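# Push the wall light switch to its down position

## Task

Use the robot to move the wall light switch into its down position, then leave both arms clear of the switch so that nothing is touching it at the end.

## Robot and tools

ROBOT. Two arms, left_arm and right_arm, each with a two-finger gripper and a wrist camera. Calibrated bases in the scene frame: left_arm at (-0.003, +0.296, +0.041) m, quat_wxyz (+1.000, 0, 0, +0.004); right_arm at (-0.015, -0.274, +0.032) m, quat_wxyz (+1.000, 0, 0, -0.009). A two-camera stand is fixed to the floor behind the arms. If a wrist-camera cable brushes something, that counts as the arm touching it.

FRAMES. Scene frame: origin at table-top height, midway between the nominal bases; +x out over the table, +y toward left_arm, +z up. Fixed cameras and the table use it. Each arm's hand pose, velocities and targets, and its wrist camera pose, are in that arm's own base frame, and offsets run along that arm's base axes, with rotations turning about the Hand target position. Fingers point along the gripper's +z and open along its y. end_effector_position is the point between the pads, about 1 cm short of the tips. Reported pose can be off by a few cm, worse at long reach.

ROW FORMAT (used by both motion tools). One row is 14 numbers, always covering both arms: dx, dy, dz, rx, ry, rz, opening for left_arm, then the same seven for right_arm. Each value lies in [-1, 1]. The six pose numbers are an offset, not a pose, measured from that arm's Hand target as it stood when the action or move began; 1.0 equals 0.6 m or 180 degrees; rx, ry, rz form one rotation vector. A translation longer than 1.0 is shortened along its direction. Opening is absolute: +1 fully open (0.093 m), -1 closed. Sending 0 for all six pose numbers re-asks for the current Hand target; to hold a gripper unchanged, resend its present opening, since 0 is itself a command.

execute_actions(actions, cameras). actions is a list of actions; each action is up to 15 rows, one per 1/30 s step, and a short action repeats its last row to fill 15 steps. Every row in an action counts from the same start pose, so rows are not cumulative; but each new action starts from the updated Hand target, so repeating an offset moves further. An empty actions list returns state plus all cameras and shows the full set of fields. cameras: list of names, ["all"], or [].

move(target, speed, blend, opening_speed, grip_force, blocking, cameras). target is one 14-number row or a list of up to 15 rows, each an offset from the same starting Hand targets. The gripper follows a straight path, all arms finishing together, at least 0.5 s and at most 10 s total. speed: m/s, 0.002 to 2.9, default 0.25 (turns at twice that in rad/s), one value or one per target. blend: m, corner rounding per target, 0 means stop at each. opening_speed: per second on the -1..+1 scale, 0.2 or more. grip_force: N per pad, 10 to 50, persistent; lower force closes slowly. blocking=false returns after about 0.5 s while the move continues. Paths do not avoid obstacles or the other arm; grippers lag and can overshoot, especially with a nearly straight arm. Avoid paths near an arm's own base (can flip shoulder posture). The result adds a move: line: done (within 10 mm and 2 degrees), off_target, moving, held, fault, plus limits such as paced (pose clipped) or held (steps withheld).

wait(seconds 0 to 10, cameras): lets time pass with last commands held. stop(cameras): brakes a running move. zoom_image(camera, region [x0,y0,x1,y1] pixels, at most 504 by 504): closer view of that camera's newest image. finished_scene(scene): ends the current scene, given its number; irreversible.

CAMERAS: cam_head_left, cam_head_right, cam_high, cam_low (504x504), cam_left_wrist, cam_right_wrist (896x504).

RESULTS. Hand target is the last commanded pose after the controller limits orientation to 40 degrees from the measured one; grippers often rest short of it, and a further action (even zeros) re-requests it; send the remaining gap as an offset if needed. grip_measured: +1 open, -1 closed, pads meet near -0.94, about +0.0208 per mm of width, possibly reading up to 0.02 high. Joint positions end with gripper gap in m. Joint torques include the arm's weight, with offsets and noise; entries 1 to 3 wrap at ±28 N m. Joint velocities may say within noise. Tool commands lists current commands. Joint ranges (rad): waist -2.618 to 3.054, shoulder 0 to 3.142, elbow 0 to 3.142 (straight at 2.901), wrist pitch and yaw -1.571 to 1.571, wrist roll -2.094 to 2.094.

CAUTIONS. Approach the switch slowly: contact force grows with speed and with how far the target lies beyond the contact. A stopped arm keeps pushing until commanded back past its gripper; do that after flipping so nothing stays on the switch. Do not strike fixed things hard, do not let the arms or grippers bump each other, and keep cables free of strain. Check position and tilt after each move since friction and gravity leave grippers short or tilted. Motors heat when holding, stretched out or pushing; MOTOR HOT appears at 75 °C, at 90 °C the arm folds and idles, at 100 °C it falls.

Each tool is called after ">>>" by a JSON object that holds its "fn" and its "kwargs".

## Session

>>> {"fn": "execute_actions", "kwargs": {"actions": []}}

Scene clock: 0.00 s.
left_arm: end_effector_position=(+0.3685, -0.0373, +0.1238) grip_measured=+1.000 end_effector_quat_wxyz=(+0.663, +0.055, +0.747, +0.008) | right_arm: end_effector_position=(+0.3596, -0.0292, +0.1109) grip_measured=+1.000 end_effector_quat_wxyz=(+0.637, +0.065, +0.758, -0.124)
Joint positions: left_arm=[-0.134 1.55 0.215 1.214 -0.072 0.077 0.093] | right_arm=[0.082 1.567 0.2 1.198 0.354 -0.047 0.093]
Joint velocities: within noise
Joint torques (N m): no reading
Motor temperatures (°C): left_arm=[26 36 33 33 25 27 23] | right_arm=[27 34 32 34 23 28 28]
Heat: left arm: 36 °C; right arm: 34 °C.
Hand target: left_arm +0.3712, -0.0377, +0.1348; +0.676, +0.053, +0.735, +0.007 | right_arm +0.3611, -0.0291, +0.1148; +0.642, +0.066, +0.754, -0.123
Tool commands: left_gripper/opening=+1.0 right_gripper/opening=+1.0

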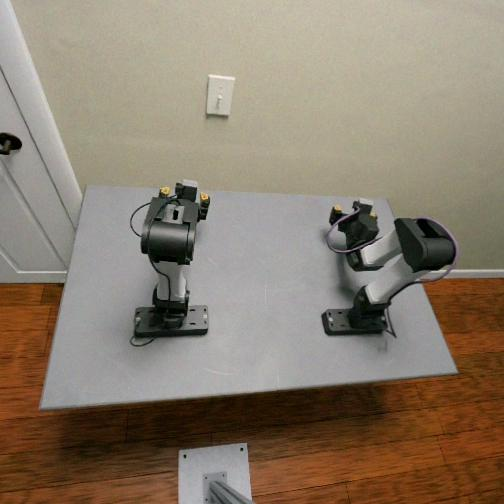

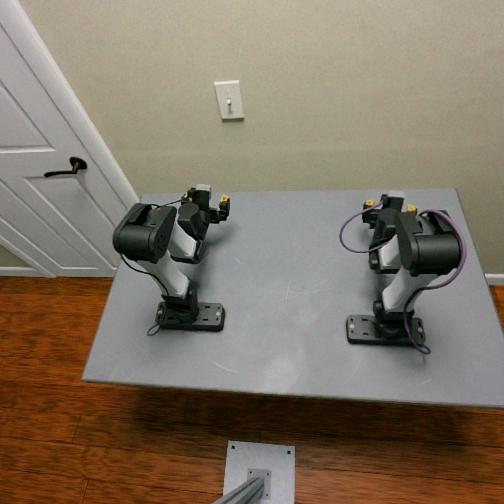

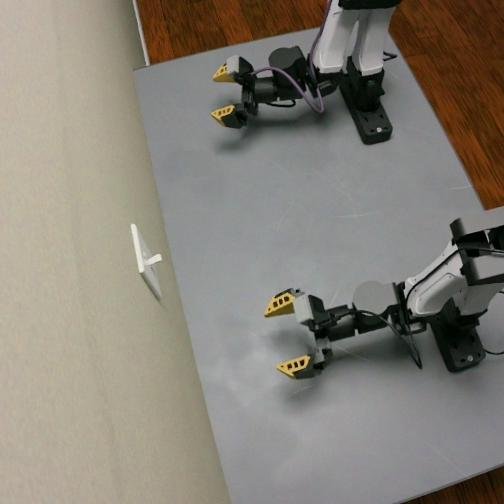

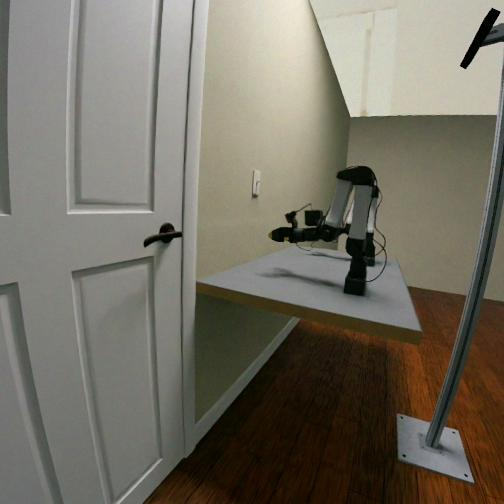

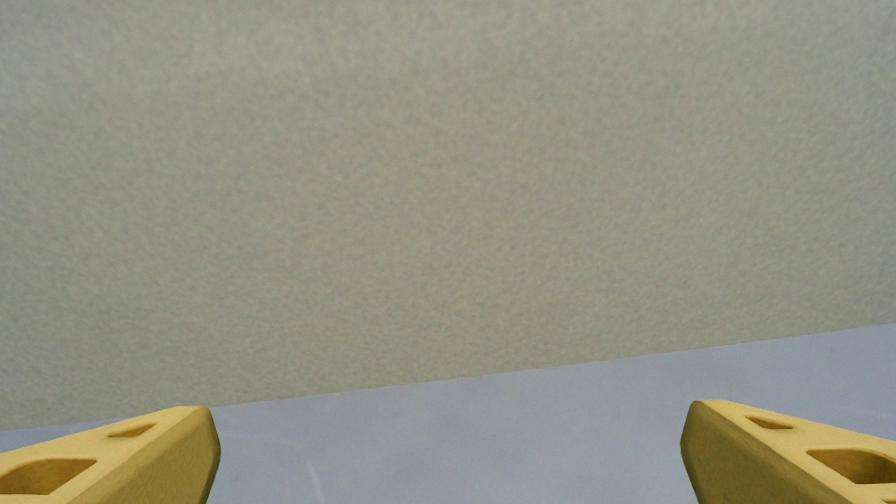

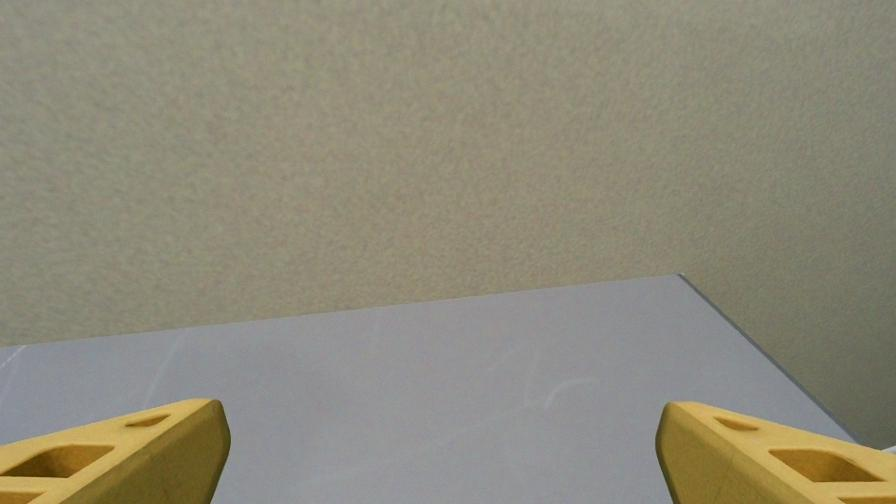

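>>> {"fn": "move", "kwargs": {"target": [0.0, -0.12, 0.3, 0, 0, 0, -1, 0, 0, 0, 0, 0, 0, 1], "cameras": ["all"]}}

Scene clock: 19.07 s.
left_arm: end_effector_position=(+0.3694, -0.1093, +0.2957) grip_measured=-0.992 end_effector_quat_wxyz=(+0.661, +0.068, +0.747, +0.015) | right_arm: end_effector_position=(+0.3596, -0.0292, +0.1109) grip_measured=+1.000 end_effector_quat_wxyz=(+0.637, +0.065, +0.758, -0.124)
Joint positions: left_arm=[-0.45 1.101 0.773 0.192 -0.378 0.063 0] | right_arm=[0.082 1.567 0.2 1.198 0.354 -0.047 0.093]
Joint torques (N m): left_arm=[-0.31 -3.64 12.1 1.97 -0.08 -0.31] | right_arm=[-0.27 -5.19 5.56 2.39 0.09 -0.01]
Motor temperatures (°C): left_arm=[26 36 35 37 25 27 23] | right_arm=[27 34 33 41 23 28 28]
Heat: left arm: 37 °C; right arm: 41 °C.
Hand target: left_arm +0.3712, -0.1098, +0.3148; +0.676, +0.053, +0.735, +0.007 | right_arm +0.3611, -0.0291, +0.1148; +0.642, +0.066, +0.754, -0.123
Off the commanded pose: left_arm 0.019 m, 3 deg | right_arm 0.004 m, 1 deg.
move: off_target (left_arm)

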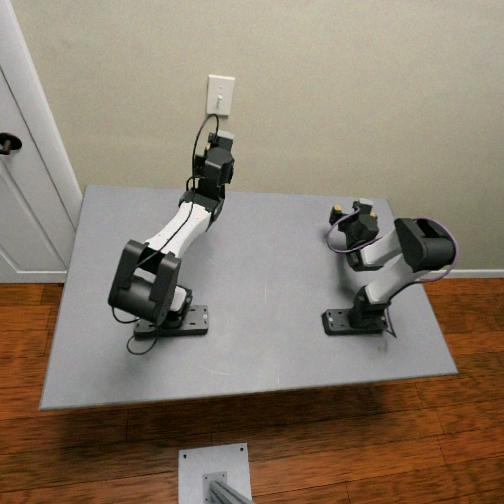

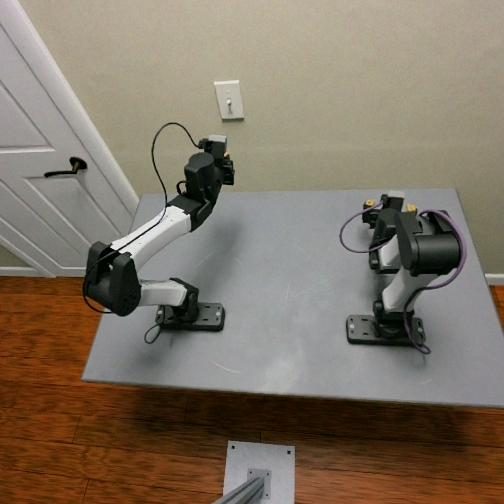

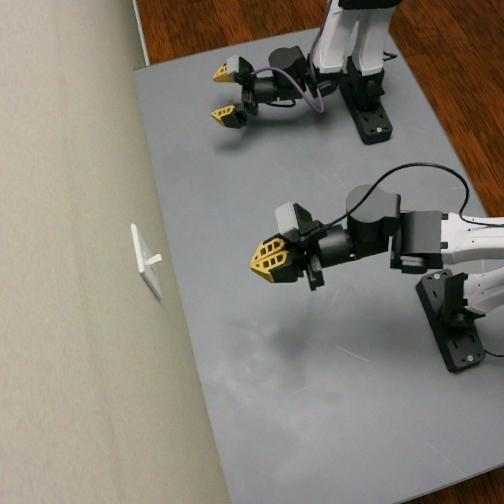

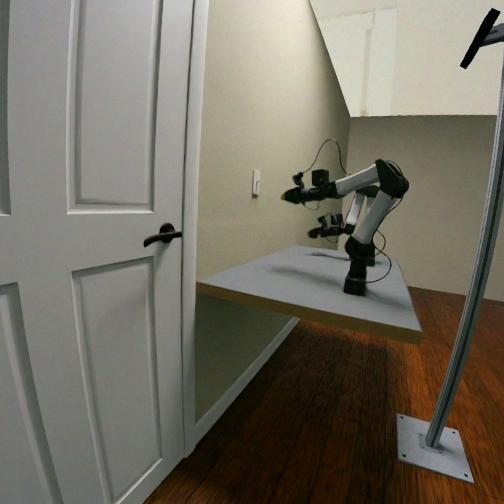

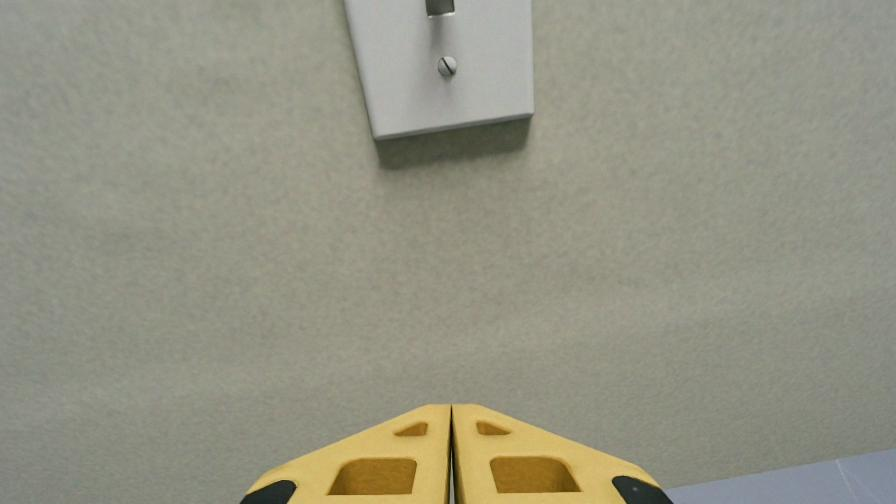

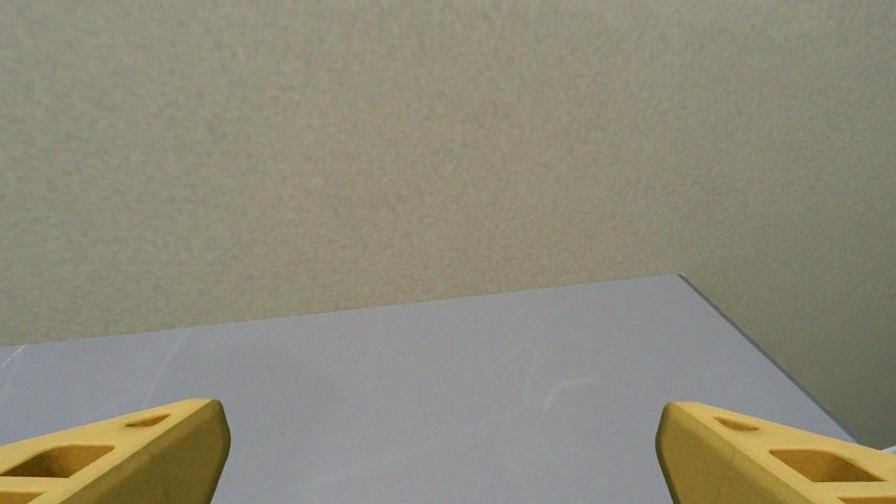

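>>> {"fn": "move", "kwargs": {"target": [0.0, 0.0, 0.2, -0.027, -0.01, 0.0207, -1, 0, 0, 0, 0, 0, 0, 1], "cameras": ["all"]}}

Scene clock: 42.67 s.
left_arm: end_effector_position=(+0.3728, -0.1104, +0.4182) grip_measured=-0.992 end_effector_quat_wxyz=(+0.676, +0.014, +0.736, +0.008) | right_arm: end_effector_position=(+0.3596, -0.0292, +0.1109) grip_measured=+1.000 end_effector_quat_wxyz=(+0.637, +0.065, +0.758, -0.124)
Joint positions: left_arm=[-0.489 1.182 1.272 -0.186 -0.479 -0.014 0] | right_arm=[0.082 1.567 0.2 1.198 0.354 -0.047 0.093]
Joint torques (N m): left_arm=[-0.34 -3.7 11.49 1.91 -0.12 -0.29] | right_arm=[-0.27 -5.19 5.55 2.39 0.08 -0.01]
Motor temperatures (°C): left_arm=[26 36 42 40 25 27 23] | right_arm=[27 35 33 44 23 28 28]
Heat: left arm: 42 °C; right arm: 44 °C.
Hand target: left_arm +0.3712, -0.1098, +0.4347; +0.689, +0.001, +0.725, -0.001 | right_arm +0.3611, -0.0291, +0.1148; +0.642, +0.066, +0.754, -0.123
Off the commanded pose: left_arm 0.017 m, 3 deg | right_arm 0.004 m, 1 deg.
move: off_target (left_arm)

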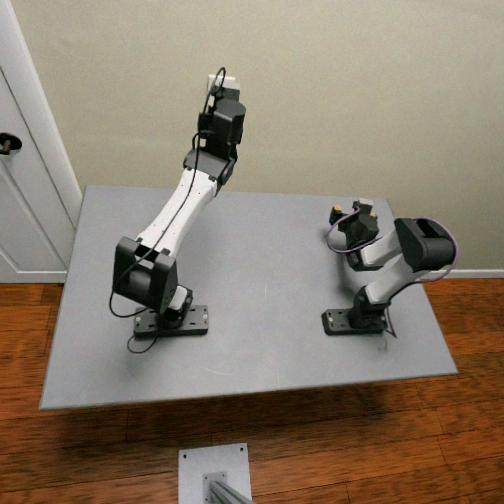

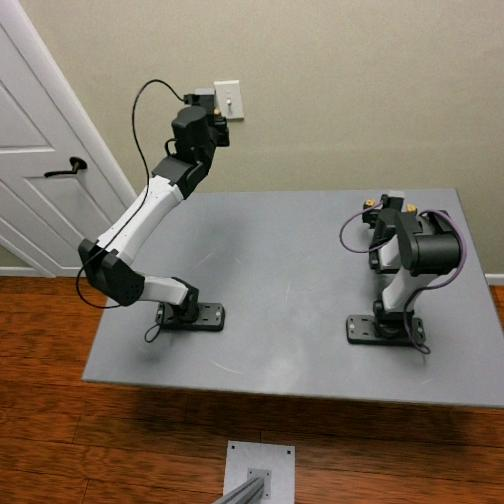

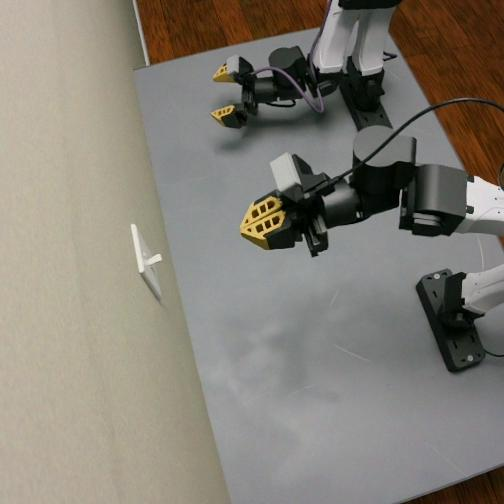

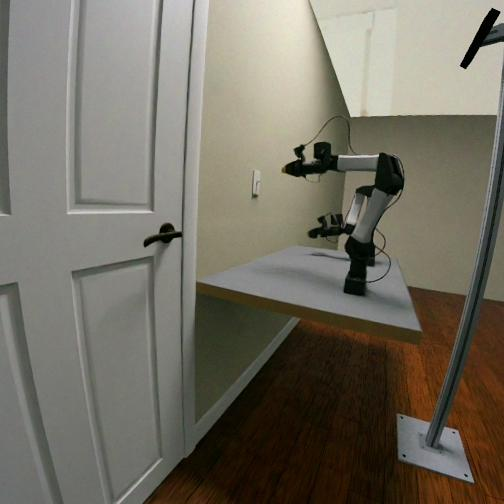

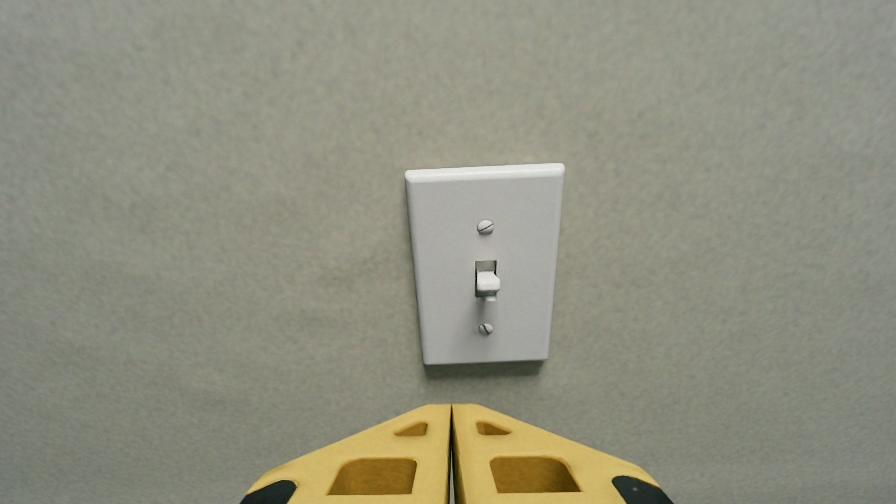

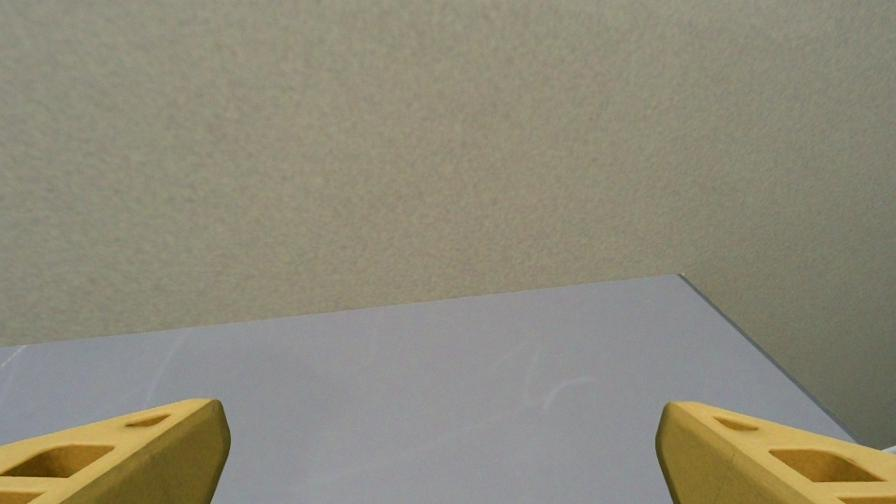

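>>> {"fn": "move", "kwargs": {"target": [0.083, -0.029, 0.045, 0, 0, 0, -1, 0, 0, 0, 0, 0, 0, 1], "cameras": ["all"]}}

>>> {"fn": "zoom_image", "kwargs": {"camera": "cam_low", "region": [220, 120, 340, 220]}}

>>> {"fn": "zoom_image", "kwargs": {"camera": "cam_high", "region": [100, 180, 300, 330]}}

Scene clock: 84.30 s.
left_arm: end_effector_position=(+0.4216, -0.1281, +0.4436) grip_measured=-0.992 end_effector_quat_wxyz=(+0.675, +0.010, +0.737, +0.012) | right_arm: end_effector_position=(+0.3596, -0.0292, +0.1109) grip_measured=+1.000 end_effector_quat_wxyz=(+0.637, +0.065, +0.758, -0.124)
Joint positions: left_arm=[-0.469 1.404 1.536 -0.231 -0.471 -0.014 0] | right_arm=[0.082 1.567 0.2 1.198 0.354 -0.047 0.093]
Joint torques (N m): left_arm=[0.43 -5.72 11.96 1.88 0.15 -0.29] | right_arm=[-0.27 -5.19 5.55 2.39 0.09 -0.01]
Motor temperatures (°C): left_arm=[25 36 47 40 24 26 23] | right_arm=[26 35 34 46 23 27 28]
Heat: left arm: 47 °C; right arm: 46 °C.
Hand target: left_arm +0.4210, -0.1270, +0.4619; +0.689, +0.000, +0.725, -0.001 | right_arm +0.3611, -0.0291, +0.1148; +0.642, +0.066, +0.754, -0.123
Off the commanded pose: left_arm 0.018 m, 3 deg | right_arm 0.004 m, 1 deg.
move: off_target (left_arm)

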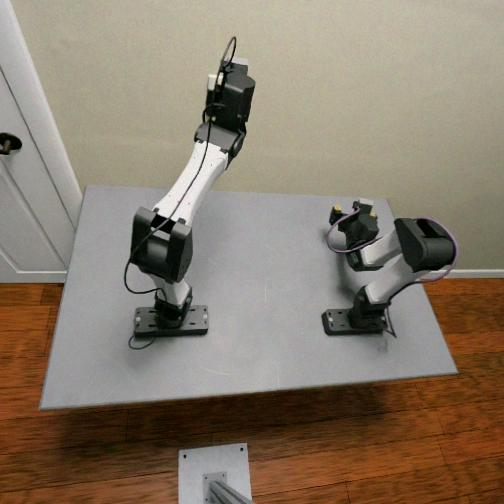

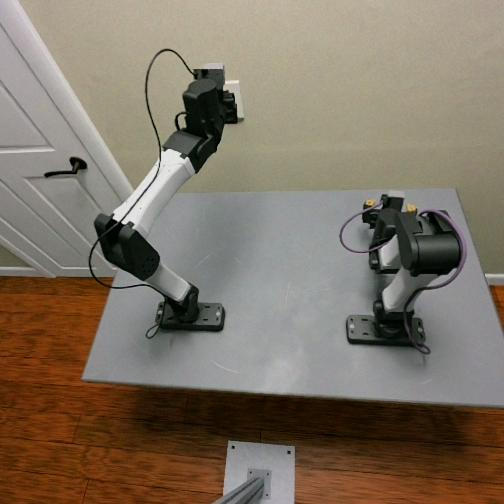

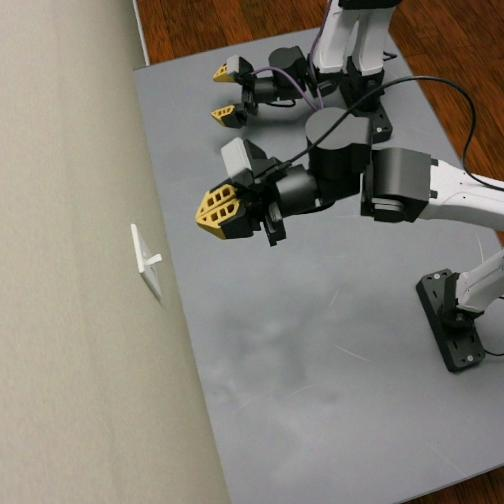

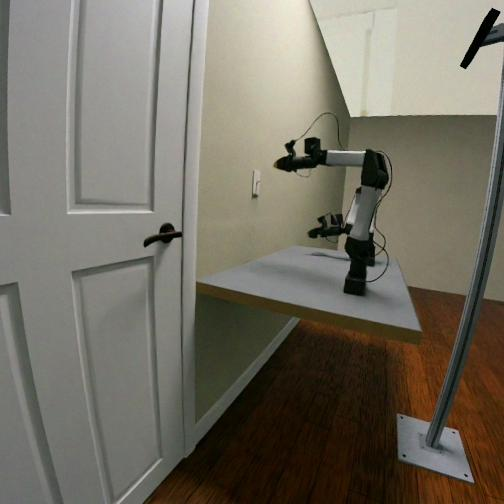

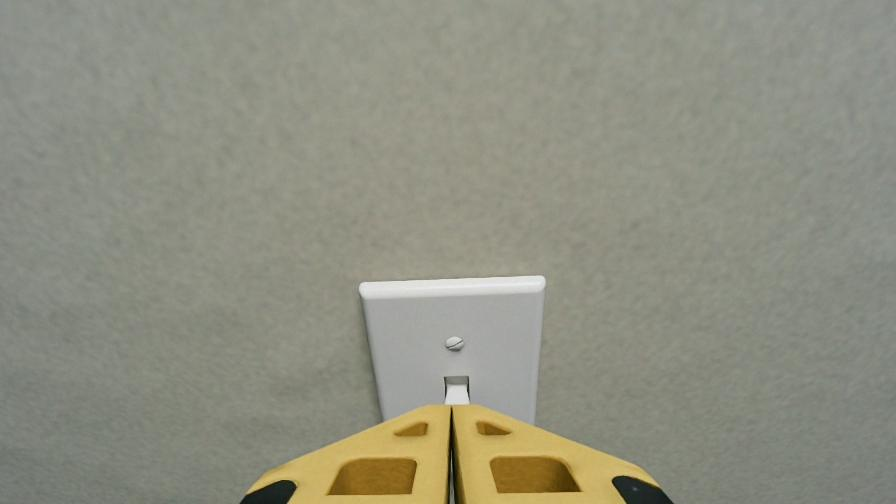

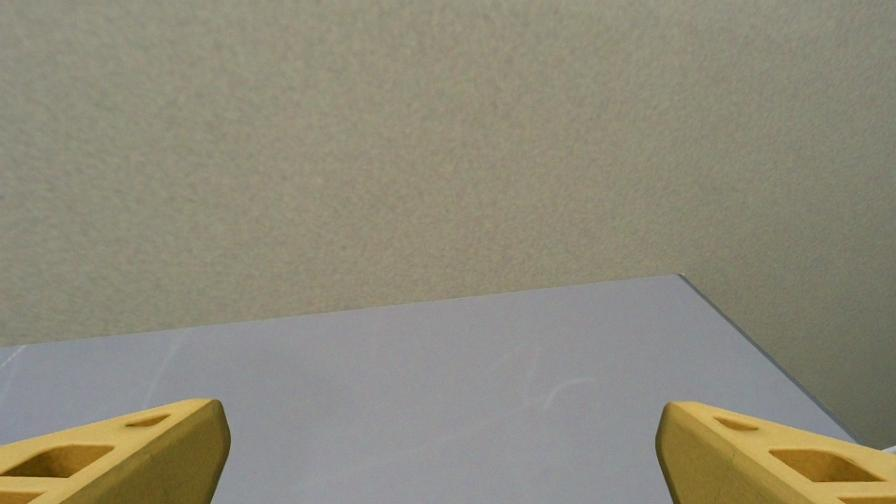

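Scaled by 4.200 from the camera's 504x504 image, which has a finer 720x720 frame.

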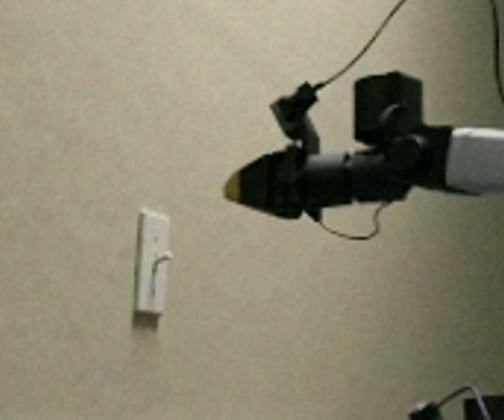

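Scaled by 2.520 from the camera's 504x504 image, which has a finer 720x720 frame.

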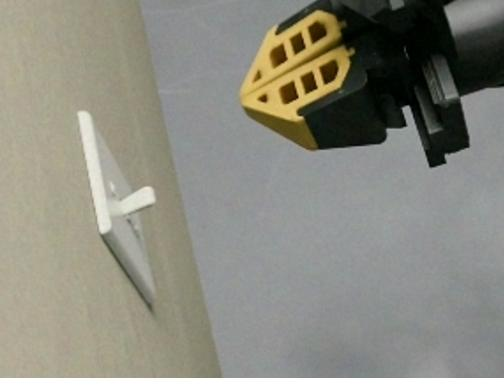

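>>> {"fn": "move", "kwargs": {"target": [0.075, -0.004, -0.048, 0, 0, 0, -1, 0, 0, 0, 0, 0, 0, 1], "cameras": ["cam_low", "cam_high", "cam_left_wrist"]}}

>>> {"fn": "zoom_image", "kwargs": {"camera": "cam_low", "region": [220, 140, 300, 220]}}

>>> {"fn": "zoom_image", "kwargs": {"camera": "cam_high", "region": [100, 180, 250, 330]}}

Scene clock: 108.63 s.
left_arm: end_effector_position=(+0.4659, -0.1296, +0.4142) grip_measured=-0.992 end_effector_quat_wxyz=(+0.670, +0.010, +0.743, +0.013) | right_arm: end_effector_position=(+0.3596, -0.0292, +0.1109) grip_measured=+1.000 end_effector_quat_wxyz=(+0.637, +0.065, +0.758, -0.124)
Joint positions: left_arm=[-0.413 1.525 1.536 -0.124 -0.416 -0.014 0] | right_arm=[0.082 1.567 0.2 1.198 0.354 -0.047 0.093]
Joint torques (N m): left_arm=[0.29 -7.92 10.33 2.18 0.11 -0.27] | right_arm=[-0.27 -5.18 5.57 2.4 0.09 0]
Heat: left arm: 49 °C; right arm: 46 °C.
Hand target: left_arm +0.4660, -0.1295, +0.4330; +0.689, +0.000, +0.725, -0.001 | right_arm +0.3611, -0.0291, +0.1148; +0.642, +0.066, +0.754, -0.123
Off the commanded pose: left_arm 0.019 m, 4 deg | right_arm 0.004 m, 1 deg.
move: off_target (left_arm)
Images, in order (width x height): cam_high 504x504, cam_low 504x504, cam_left_wrist 896x504.

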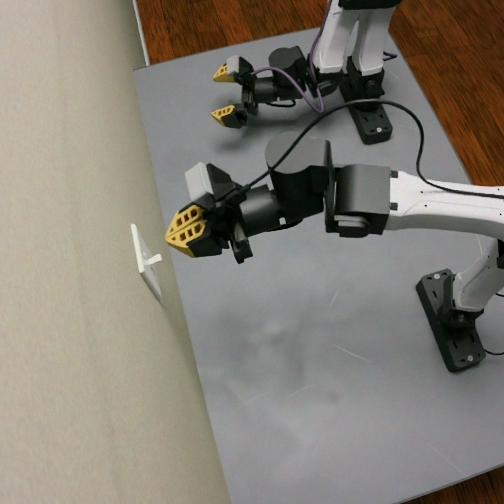

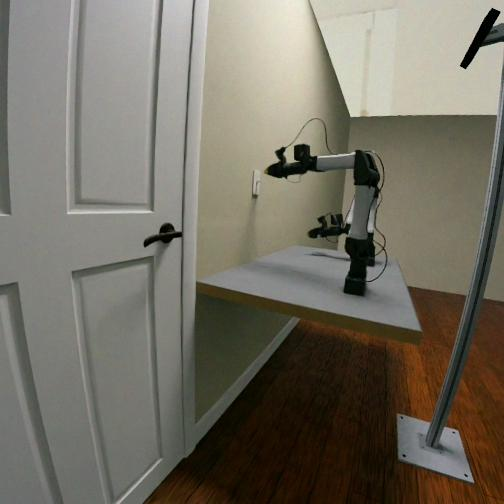

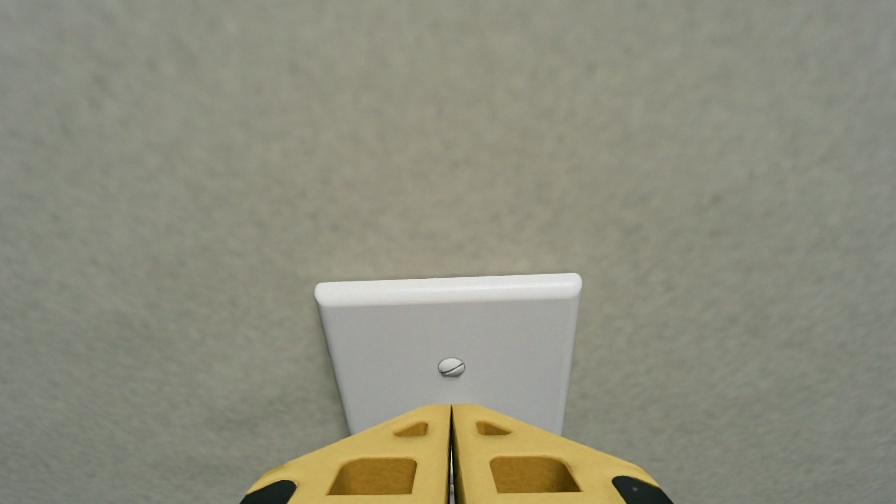

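Scaled by 6.300 from the camera's 504x504 image, which has a finer 720x720 frame.

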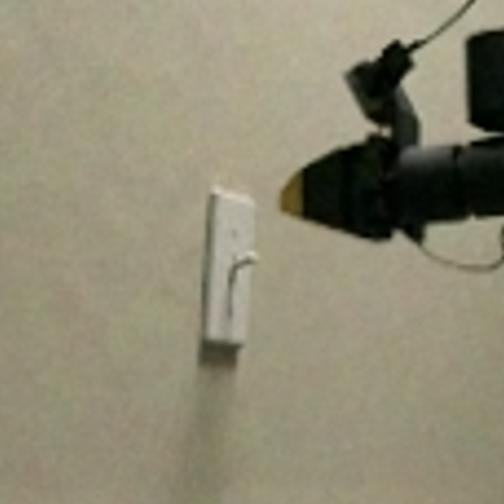

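Scaled by 3.360 from the camera's 504x504 image, which has a finer 720x720 frame.

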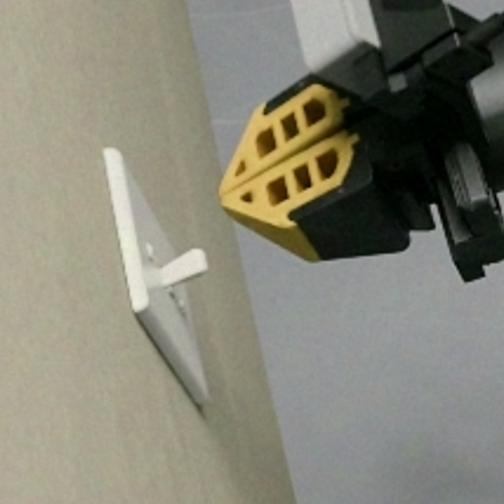

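>>> {"fn": "move", "kwargs": {"target": [0.037, 0.0, -0.007, 0, -0.01, 0, -1, 0, 0, 0, 0, 0, 0, 1], "cameras": ["cam_low", "cam_high", "cam_left_wrist"], "speed": 0.1}}

>>> {"fn": "zoom_image", "kwargs": {"camera": "cam_low", "region": [220, 140, 300, 220]}}

>>> {"fn": "zoom_image", "kwargs": {"camera": "cam_high", "region": [100, 180, 250, 330]}}

Scene clock: 120.10 s.
left_arm: end_effector_position=(+0.4865, -0.1295, +0.4067) grip_measured=-0.992 end_effector_quat_wxyz=(+0.679, +0.005, +0.734, +0.008) | right_arm: end_effector_position=(+0.3596, -0.0292, +0.1109) grip_measured=+1.000 end_effector_quat_wxyz=(+0.637, +0.065, +0.758, -0.124)
Joint positions: left_arm=[-0.388 1.582 1.536 -0.039 -0.392 -0.014 0] | right_arm=[0.082 1.567 0.2 1.198 0.354 -0.047 0.093]
Joint torques (N m): left_arm=[0.46 -8.09 11.69 2.2 0.14 -0.11] | right_arm=[-0.29 -5.19 5.56 2.39 0.09 -0.01]
Heat: left arm: 49 °C; right arm: 46 °C.
Hand target: left_arm +0.4882, -0.1296, +0.4288; +0.700, +0.001, +0.714, -0.001 | right_arm +0.3611, -0.0291, +0.1148; +0.642, +0.066, +0.754, -0.123
Off the commanded pose: left_arm 0.022 m, 4 deg | right_arm 0.004 m, 1 deg.
move: off_target (left_arm)
Images, in order (width x height): cam_high 504x504, cam_low 504x504, cam_left_wrist 896x504.

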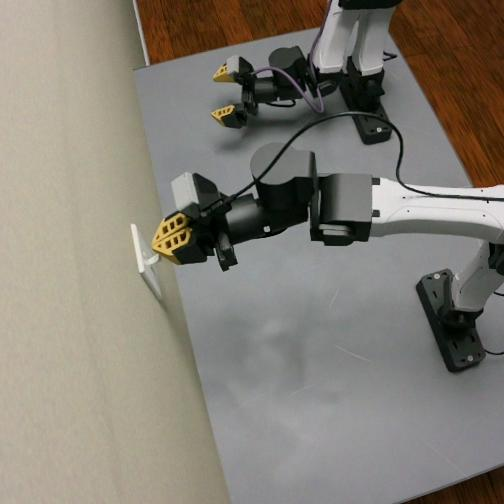

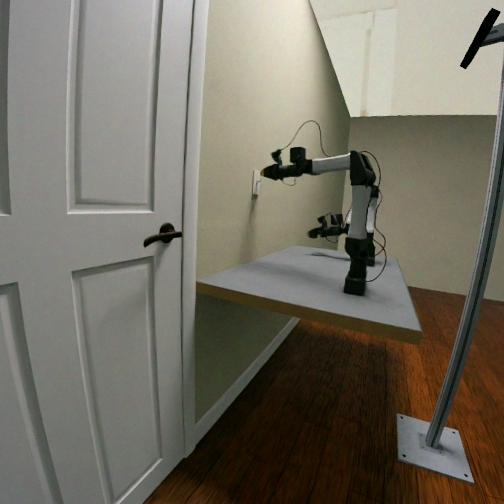

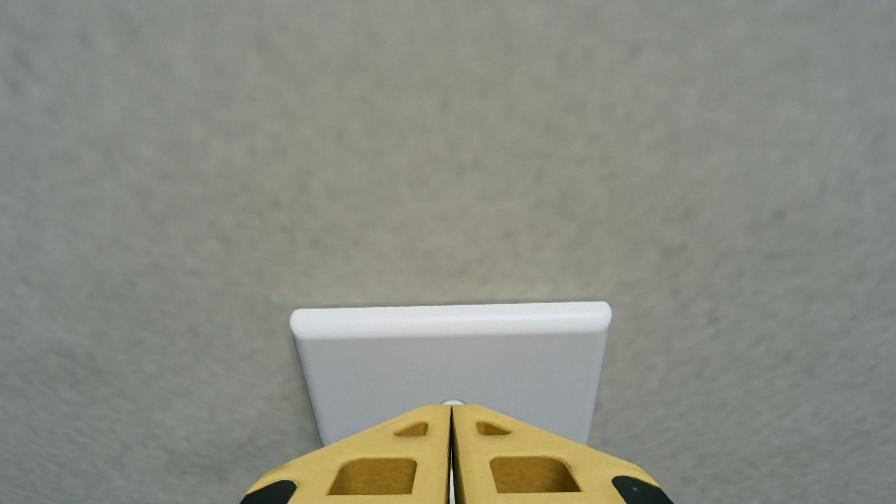

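Scaled by 6.300 from the camera's 504x504 image, which has a finer 720x720 frame.

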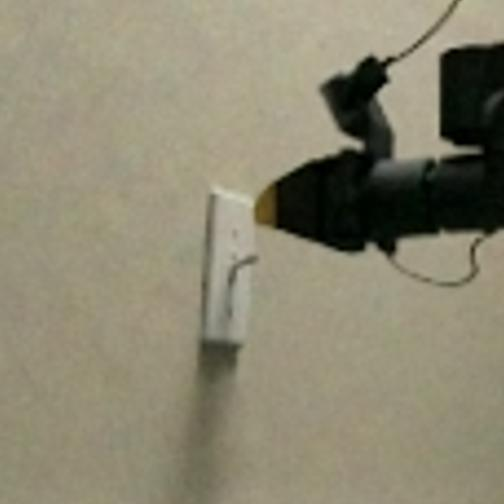

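Scaled by 3.360 from the camera's 504x504 image, which has a finer 720x720 frame.

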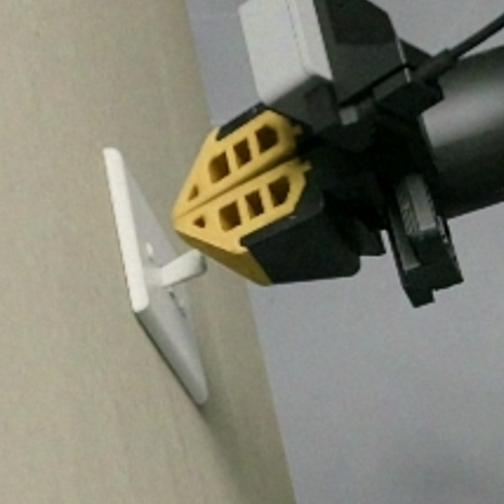

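>>> {"fn": "move", "kwargs": {"target": [[0.014, 0.0, 0, 0, 0, 0, -1, 0, 0, 0, 0, 0, 0, 1],[0.014, 0.0, -0.063, 0, 0, 0, -1, 0, 0, 0, 0, 0, 0, 1]], "cameras": ["cam_low", "cam_high", "cam_left_wrist"], "speed": 0.1}}

>>> {"fn": "zoom_image", "kwargs": {"camera": "cam_low", "region": [220, 140, 300, 220]}}

>>> {"fn": "zoom_image", "kwargs": {"camera": "cam_high", "region": [100, 180, 250, 330]}}

Scene clock: 131.40 s.
left_arm: end_effector_position=(+0.4980, -0.1313, +0.3868) grip_measured=-0.992 end_effector_quat_wxyz=(+0.694, -0.001, +0.720, +0.002) | right_arm: end_effector_position=(+0.3596, -0.0292, +0.1109) grip_measured=+1.000 end_effector_quat_wxyz=(+0.637, +0.065, +0.758, -0.124)
Joint positions: left_arm=[-0.38 1.607 1.442 0.124 -0.383 -0.014 0] | right_arm=[0.082 1.567 0.2 1.198 0.354 -0.047 0.093]
Joint torques (N m): left_arm=[0.65 -9.57 7.58 2.05 0.16 -0.13] | right_arm=[-0.23 -5.19 5.59 2.4 0.09 -0.01]
Heat: left arm: 49 °C; right arm: 47 °C.
Hand target: left_arm +0.4966, -0.1296, +0.3910; +0.700, +0.001, +0.714, -0.001 | right_arm +0.3611, -0.0291, +0.1148; +0.642, +0.066, +0.754, -0.123
Off the commanded pose: left_arm 0.005 m, 1 deg | right_arm 0.004 m, 1 deg.
move: done
Images, in order (width x height): cam_high 504x504, cam_low 504x504, cam_left_wrist 896x504.

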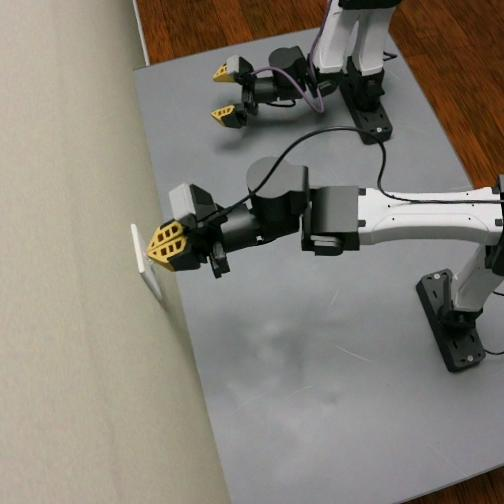

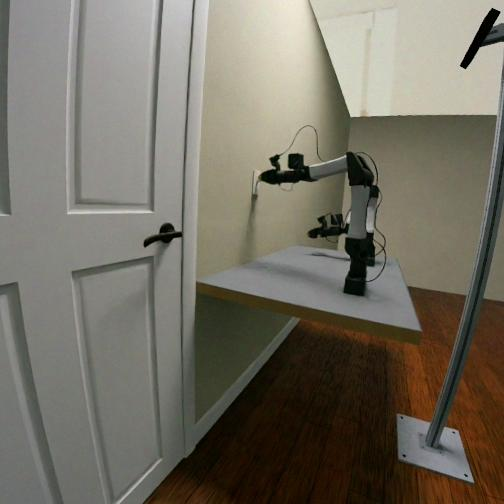

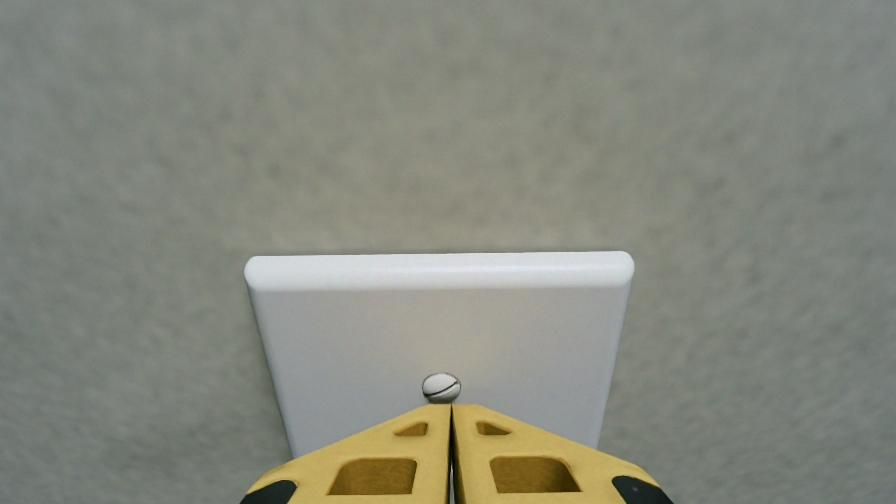

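Scaled by 6.300 from the camera's 504x504 image, which has a finer 720x720 frame.

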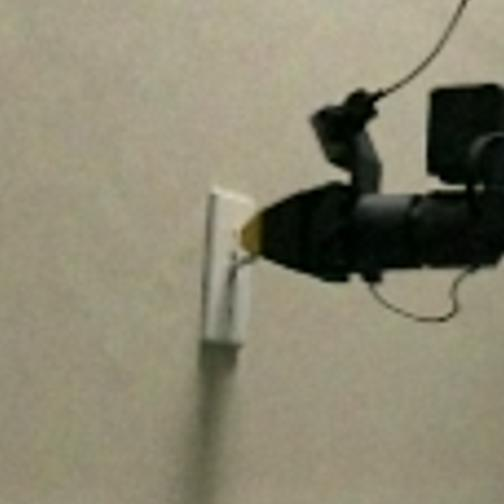

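Scaled by 3.360 from the camera's 504x504 image, which has a finer 720x720 frame.

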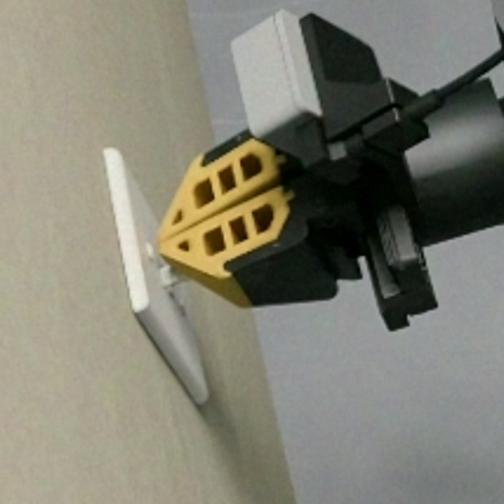

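>>> {"fn": "move", "kwargs": {"target": [0.0, 0.003, -0.04, 0, 0, 0, -1, 0, 0, 0, 0, 0, 0, 1], "cameras": ["cam_low", "cam_high", "cam_left_wrist"], "speed": 0.06}}

>>> {"fn": "zoom_image", "kwargs": {"camera": "cam_low", "region": [220, 140, 300, 220]}}

>>> {"fn": "zoom_image", "kwargs": {"camera": "cam_high", "region": [100, 180, 250, 330]}}

Scene clock: 138.13 s.
left_arm: end_effector_position=(+0.4978, -0.1300, +0.3857) grip_measured=-0.992 end_effector_quat_wxyz=(+0.720, -0.010, +0.693, -0.010) | right_arm: end_effector_position=(+0.3596, -0.0292, +0.1109) grip_measured=+1.000 end_effector_quat_wxyz=(+0.637, +0.065, +0.758, -0.124)
Joint positions: left_arm=[-0.376 1.601 1.356 0.286 -0.376 -0.014 0] | right_arm=[0.082 1.567 0.2 1.198 0.354 -0.047 0.093]
Joint torques (N m): left_arm=[0.69 -9.31 6.08 1.42 0.18 -0.11] | right_arm=[-0.25 -5.2 5.56 2.39 0.09 -0.01]
Heat: left arm: 48 °C; right arm: 47 °C.
Hand target: left_arm +0.4966, -0.1278, +0.3669; +0.700, +0.001, +0.714, -0.001 | right_arm +0.3611, -0.0291, +0.1148; +0.642, +0.066, +0.754, -0.123
Off the commanded pose: left_arm 0.019 m, 4 deg | right_arm 0.004 m, 1 deg.
move: off_target (left_arm)
Images, in order (width x height): cam_high 504x504, cam_low 504x504, cam_left_wrist 896x504.

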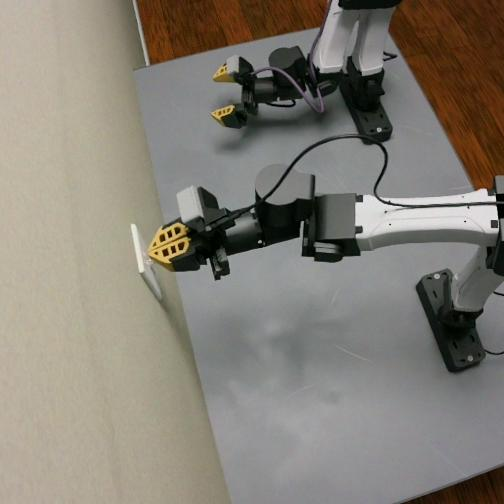

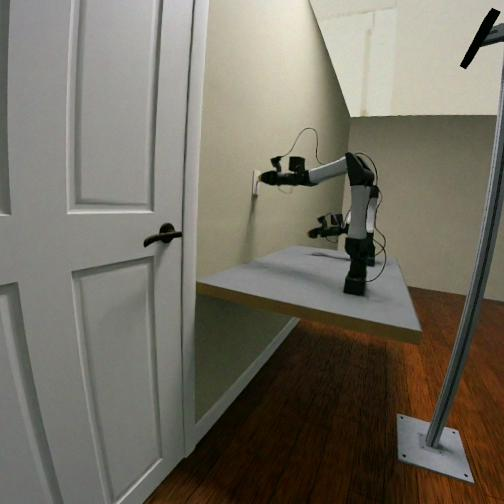

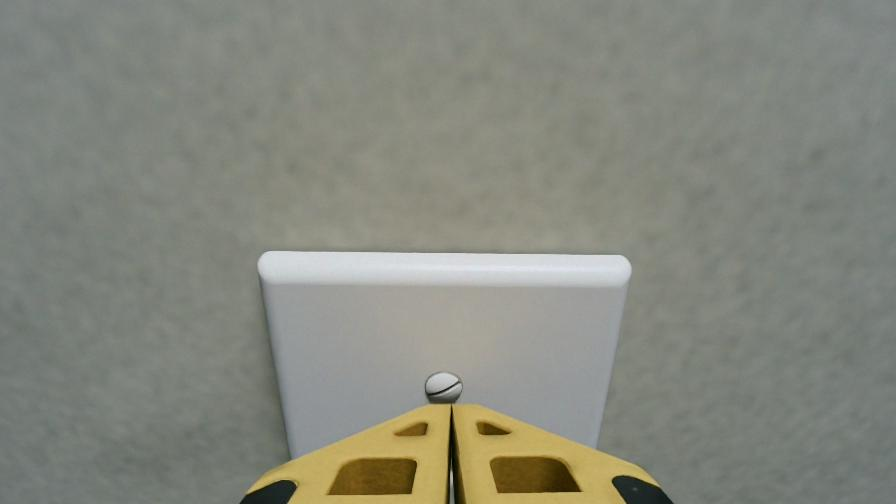

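Scaled by 6.300 from the camera's 504x504 image, which has a finer 720x720 frame.

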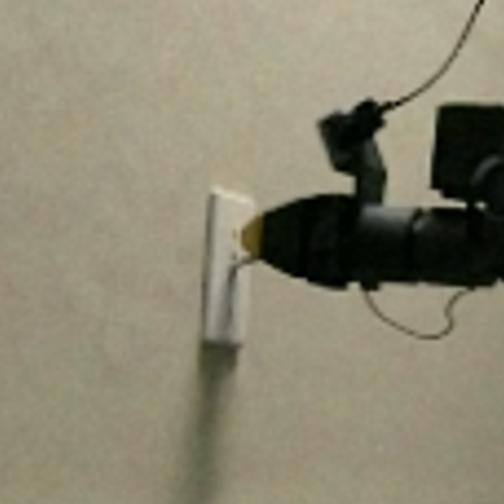

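Scaled by 3.360 from the camera's 504x504 image, which has a finer 720x720 frame.

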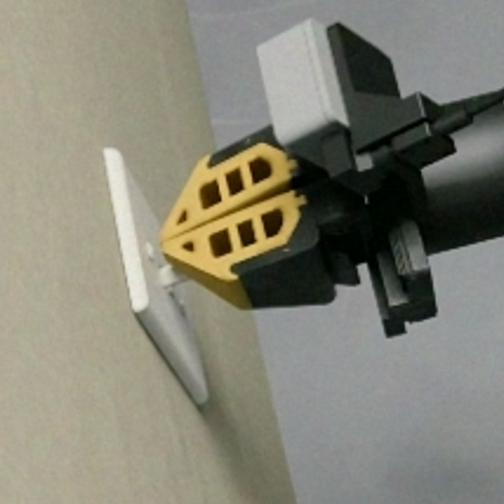

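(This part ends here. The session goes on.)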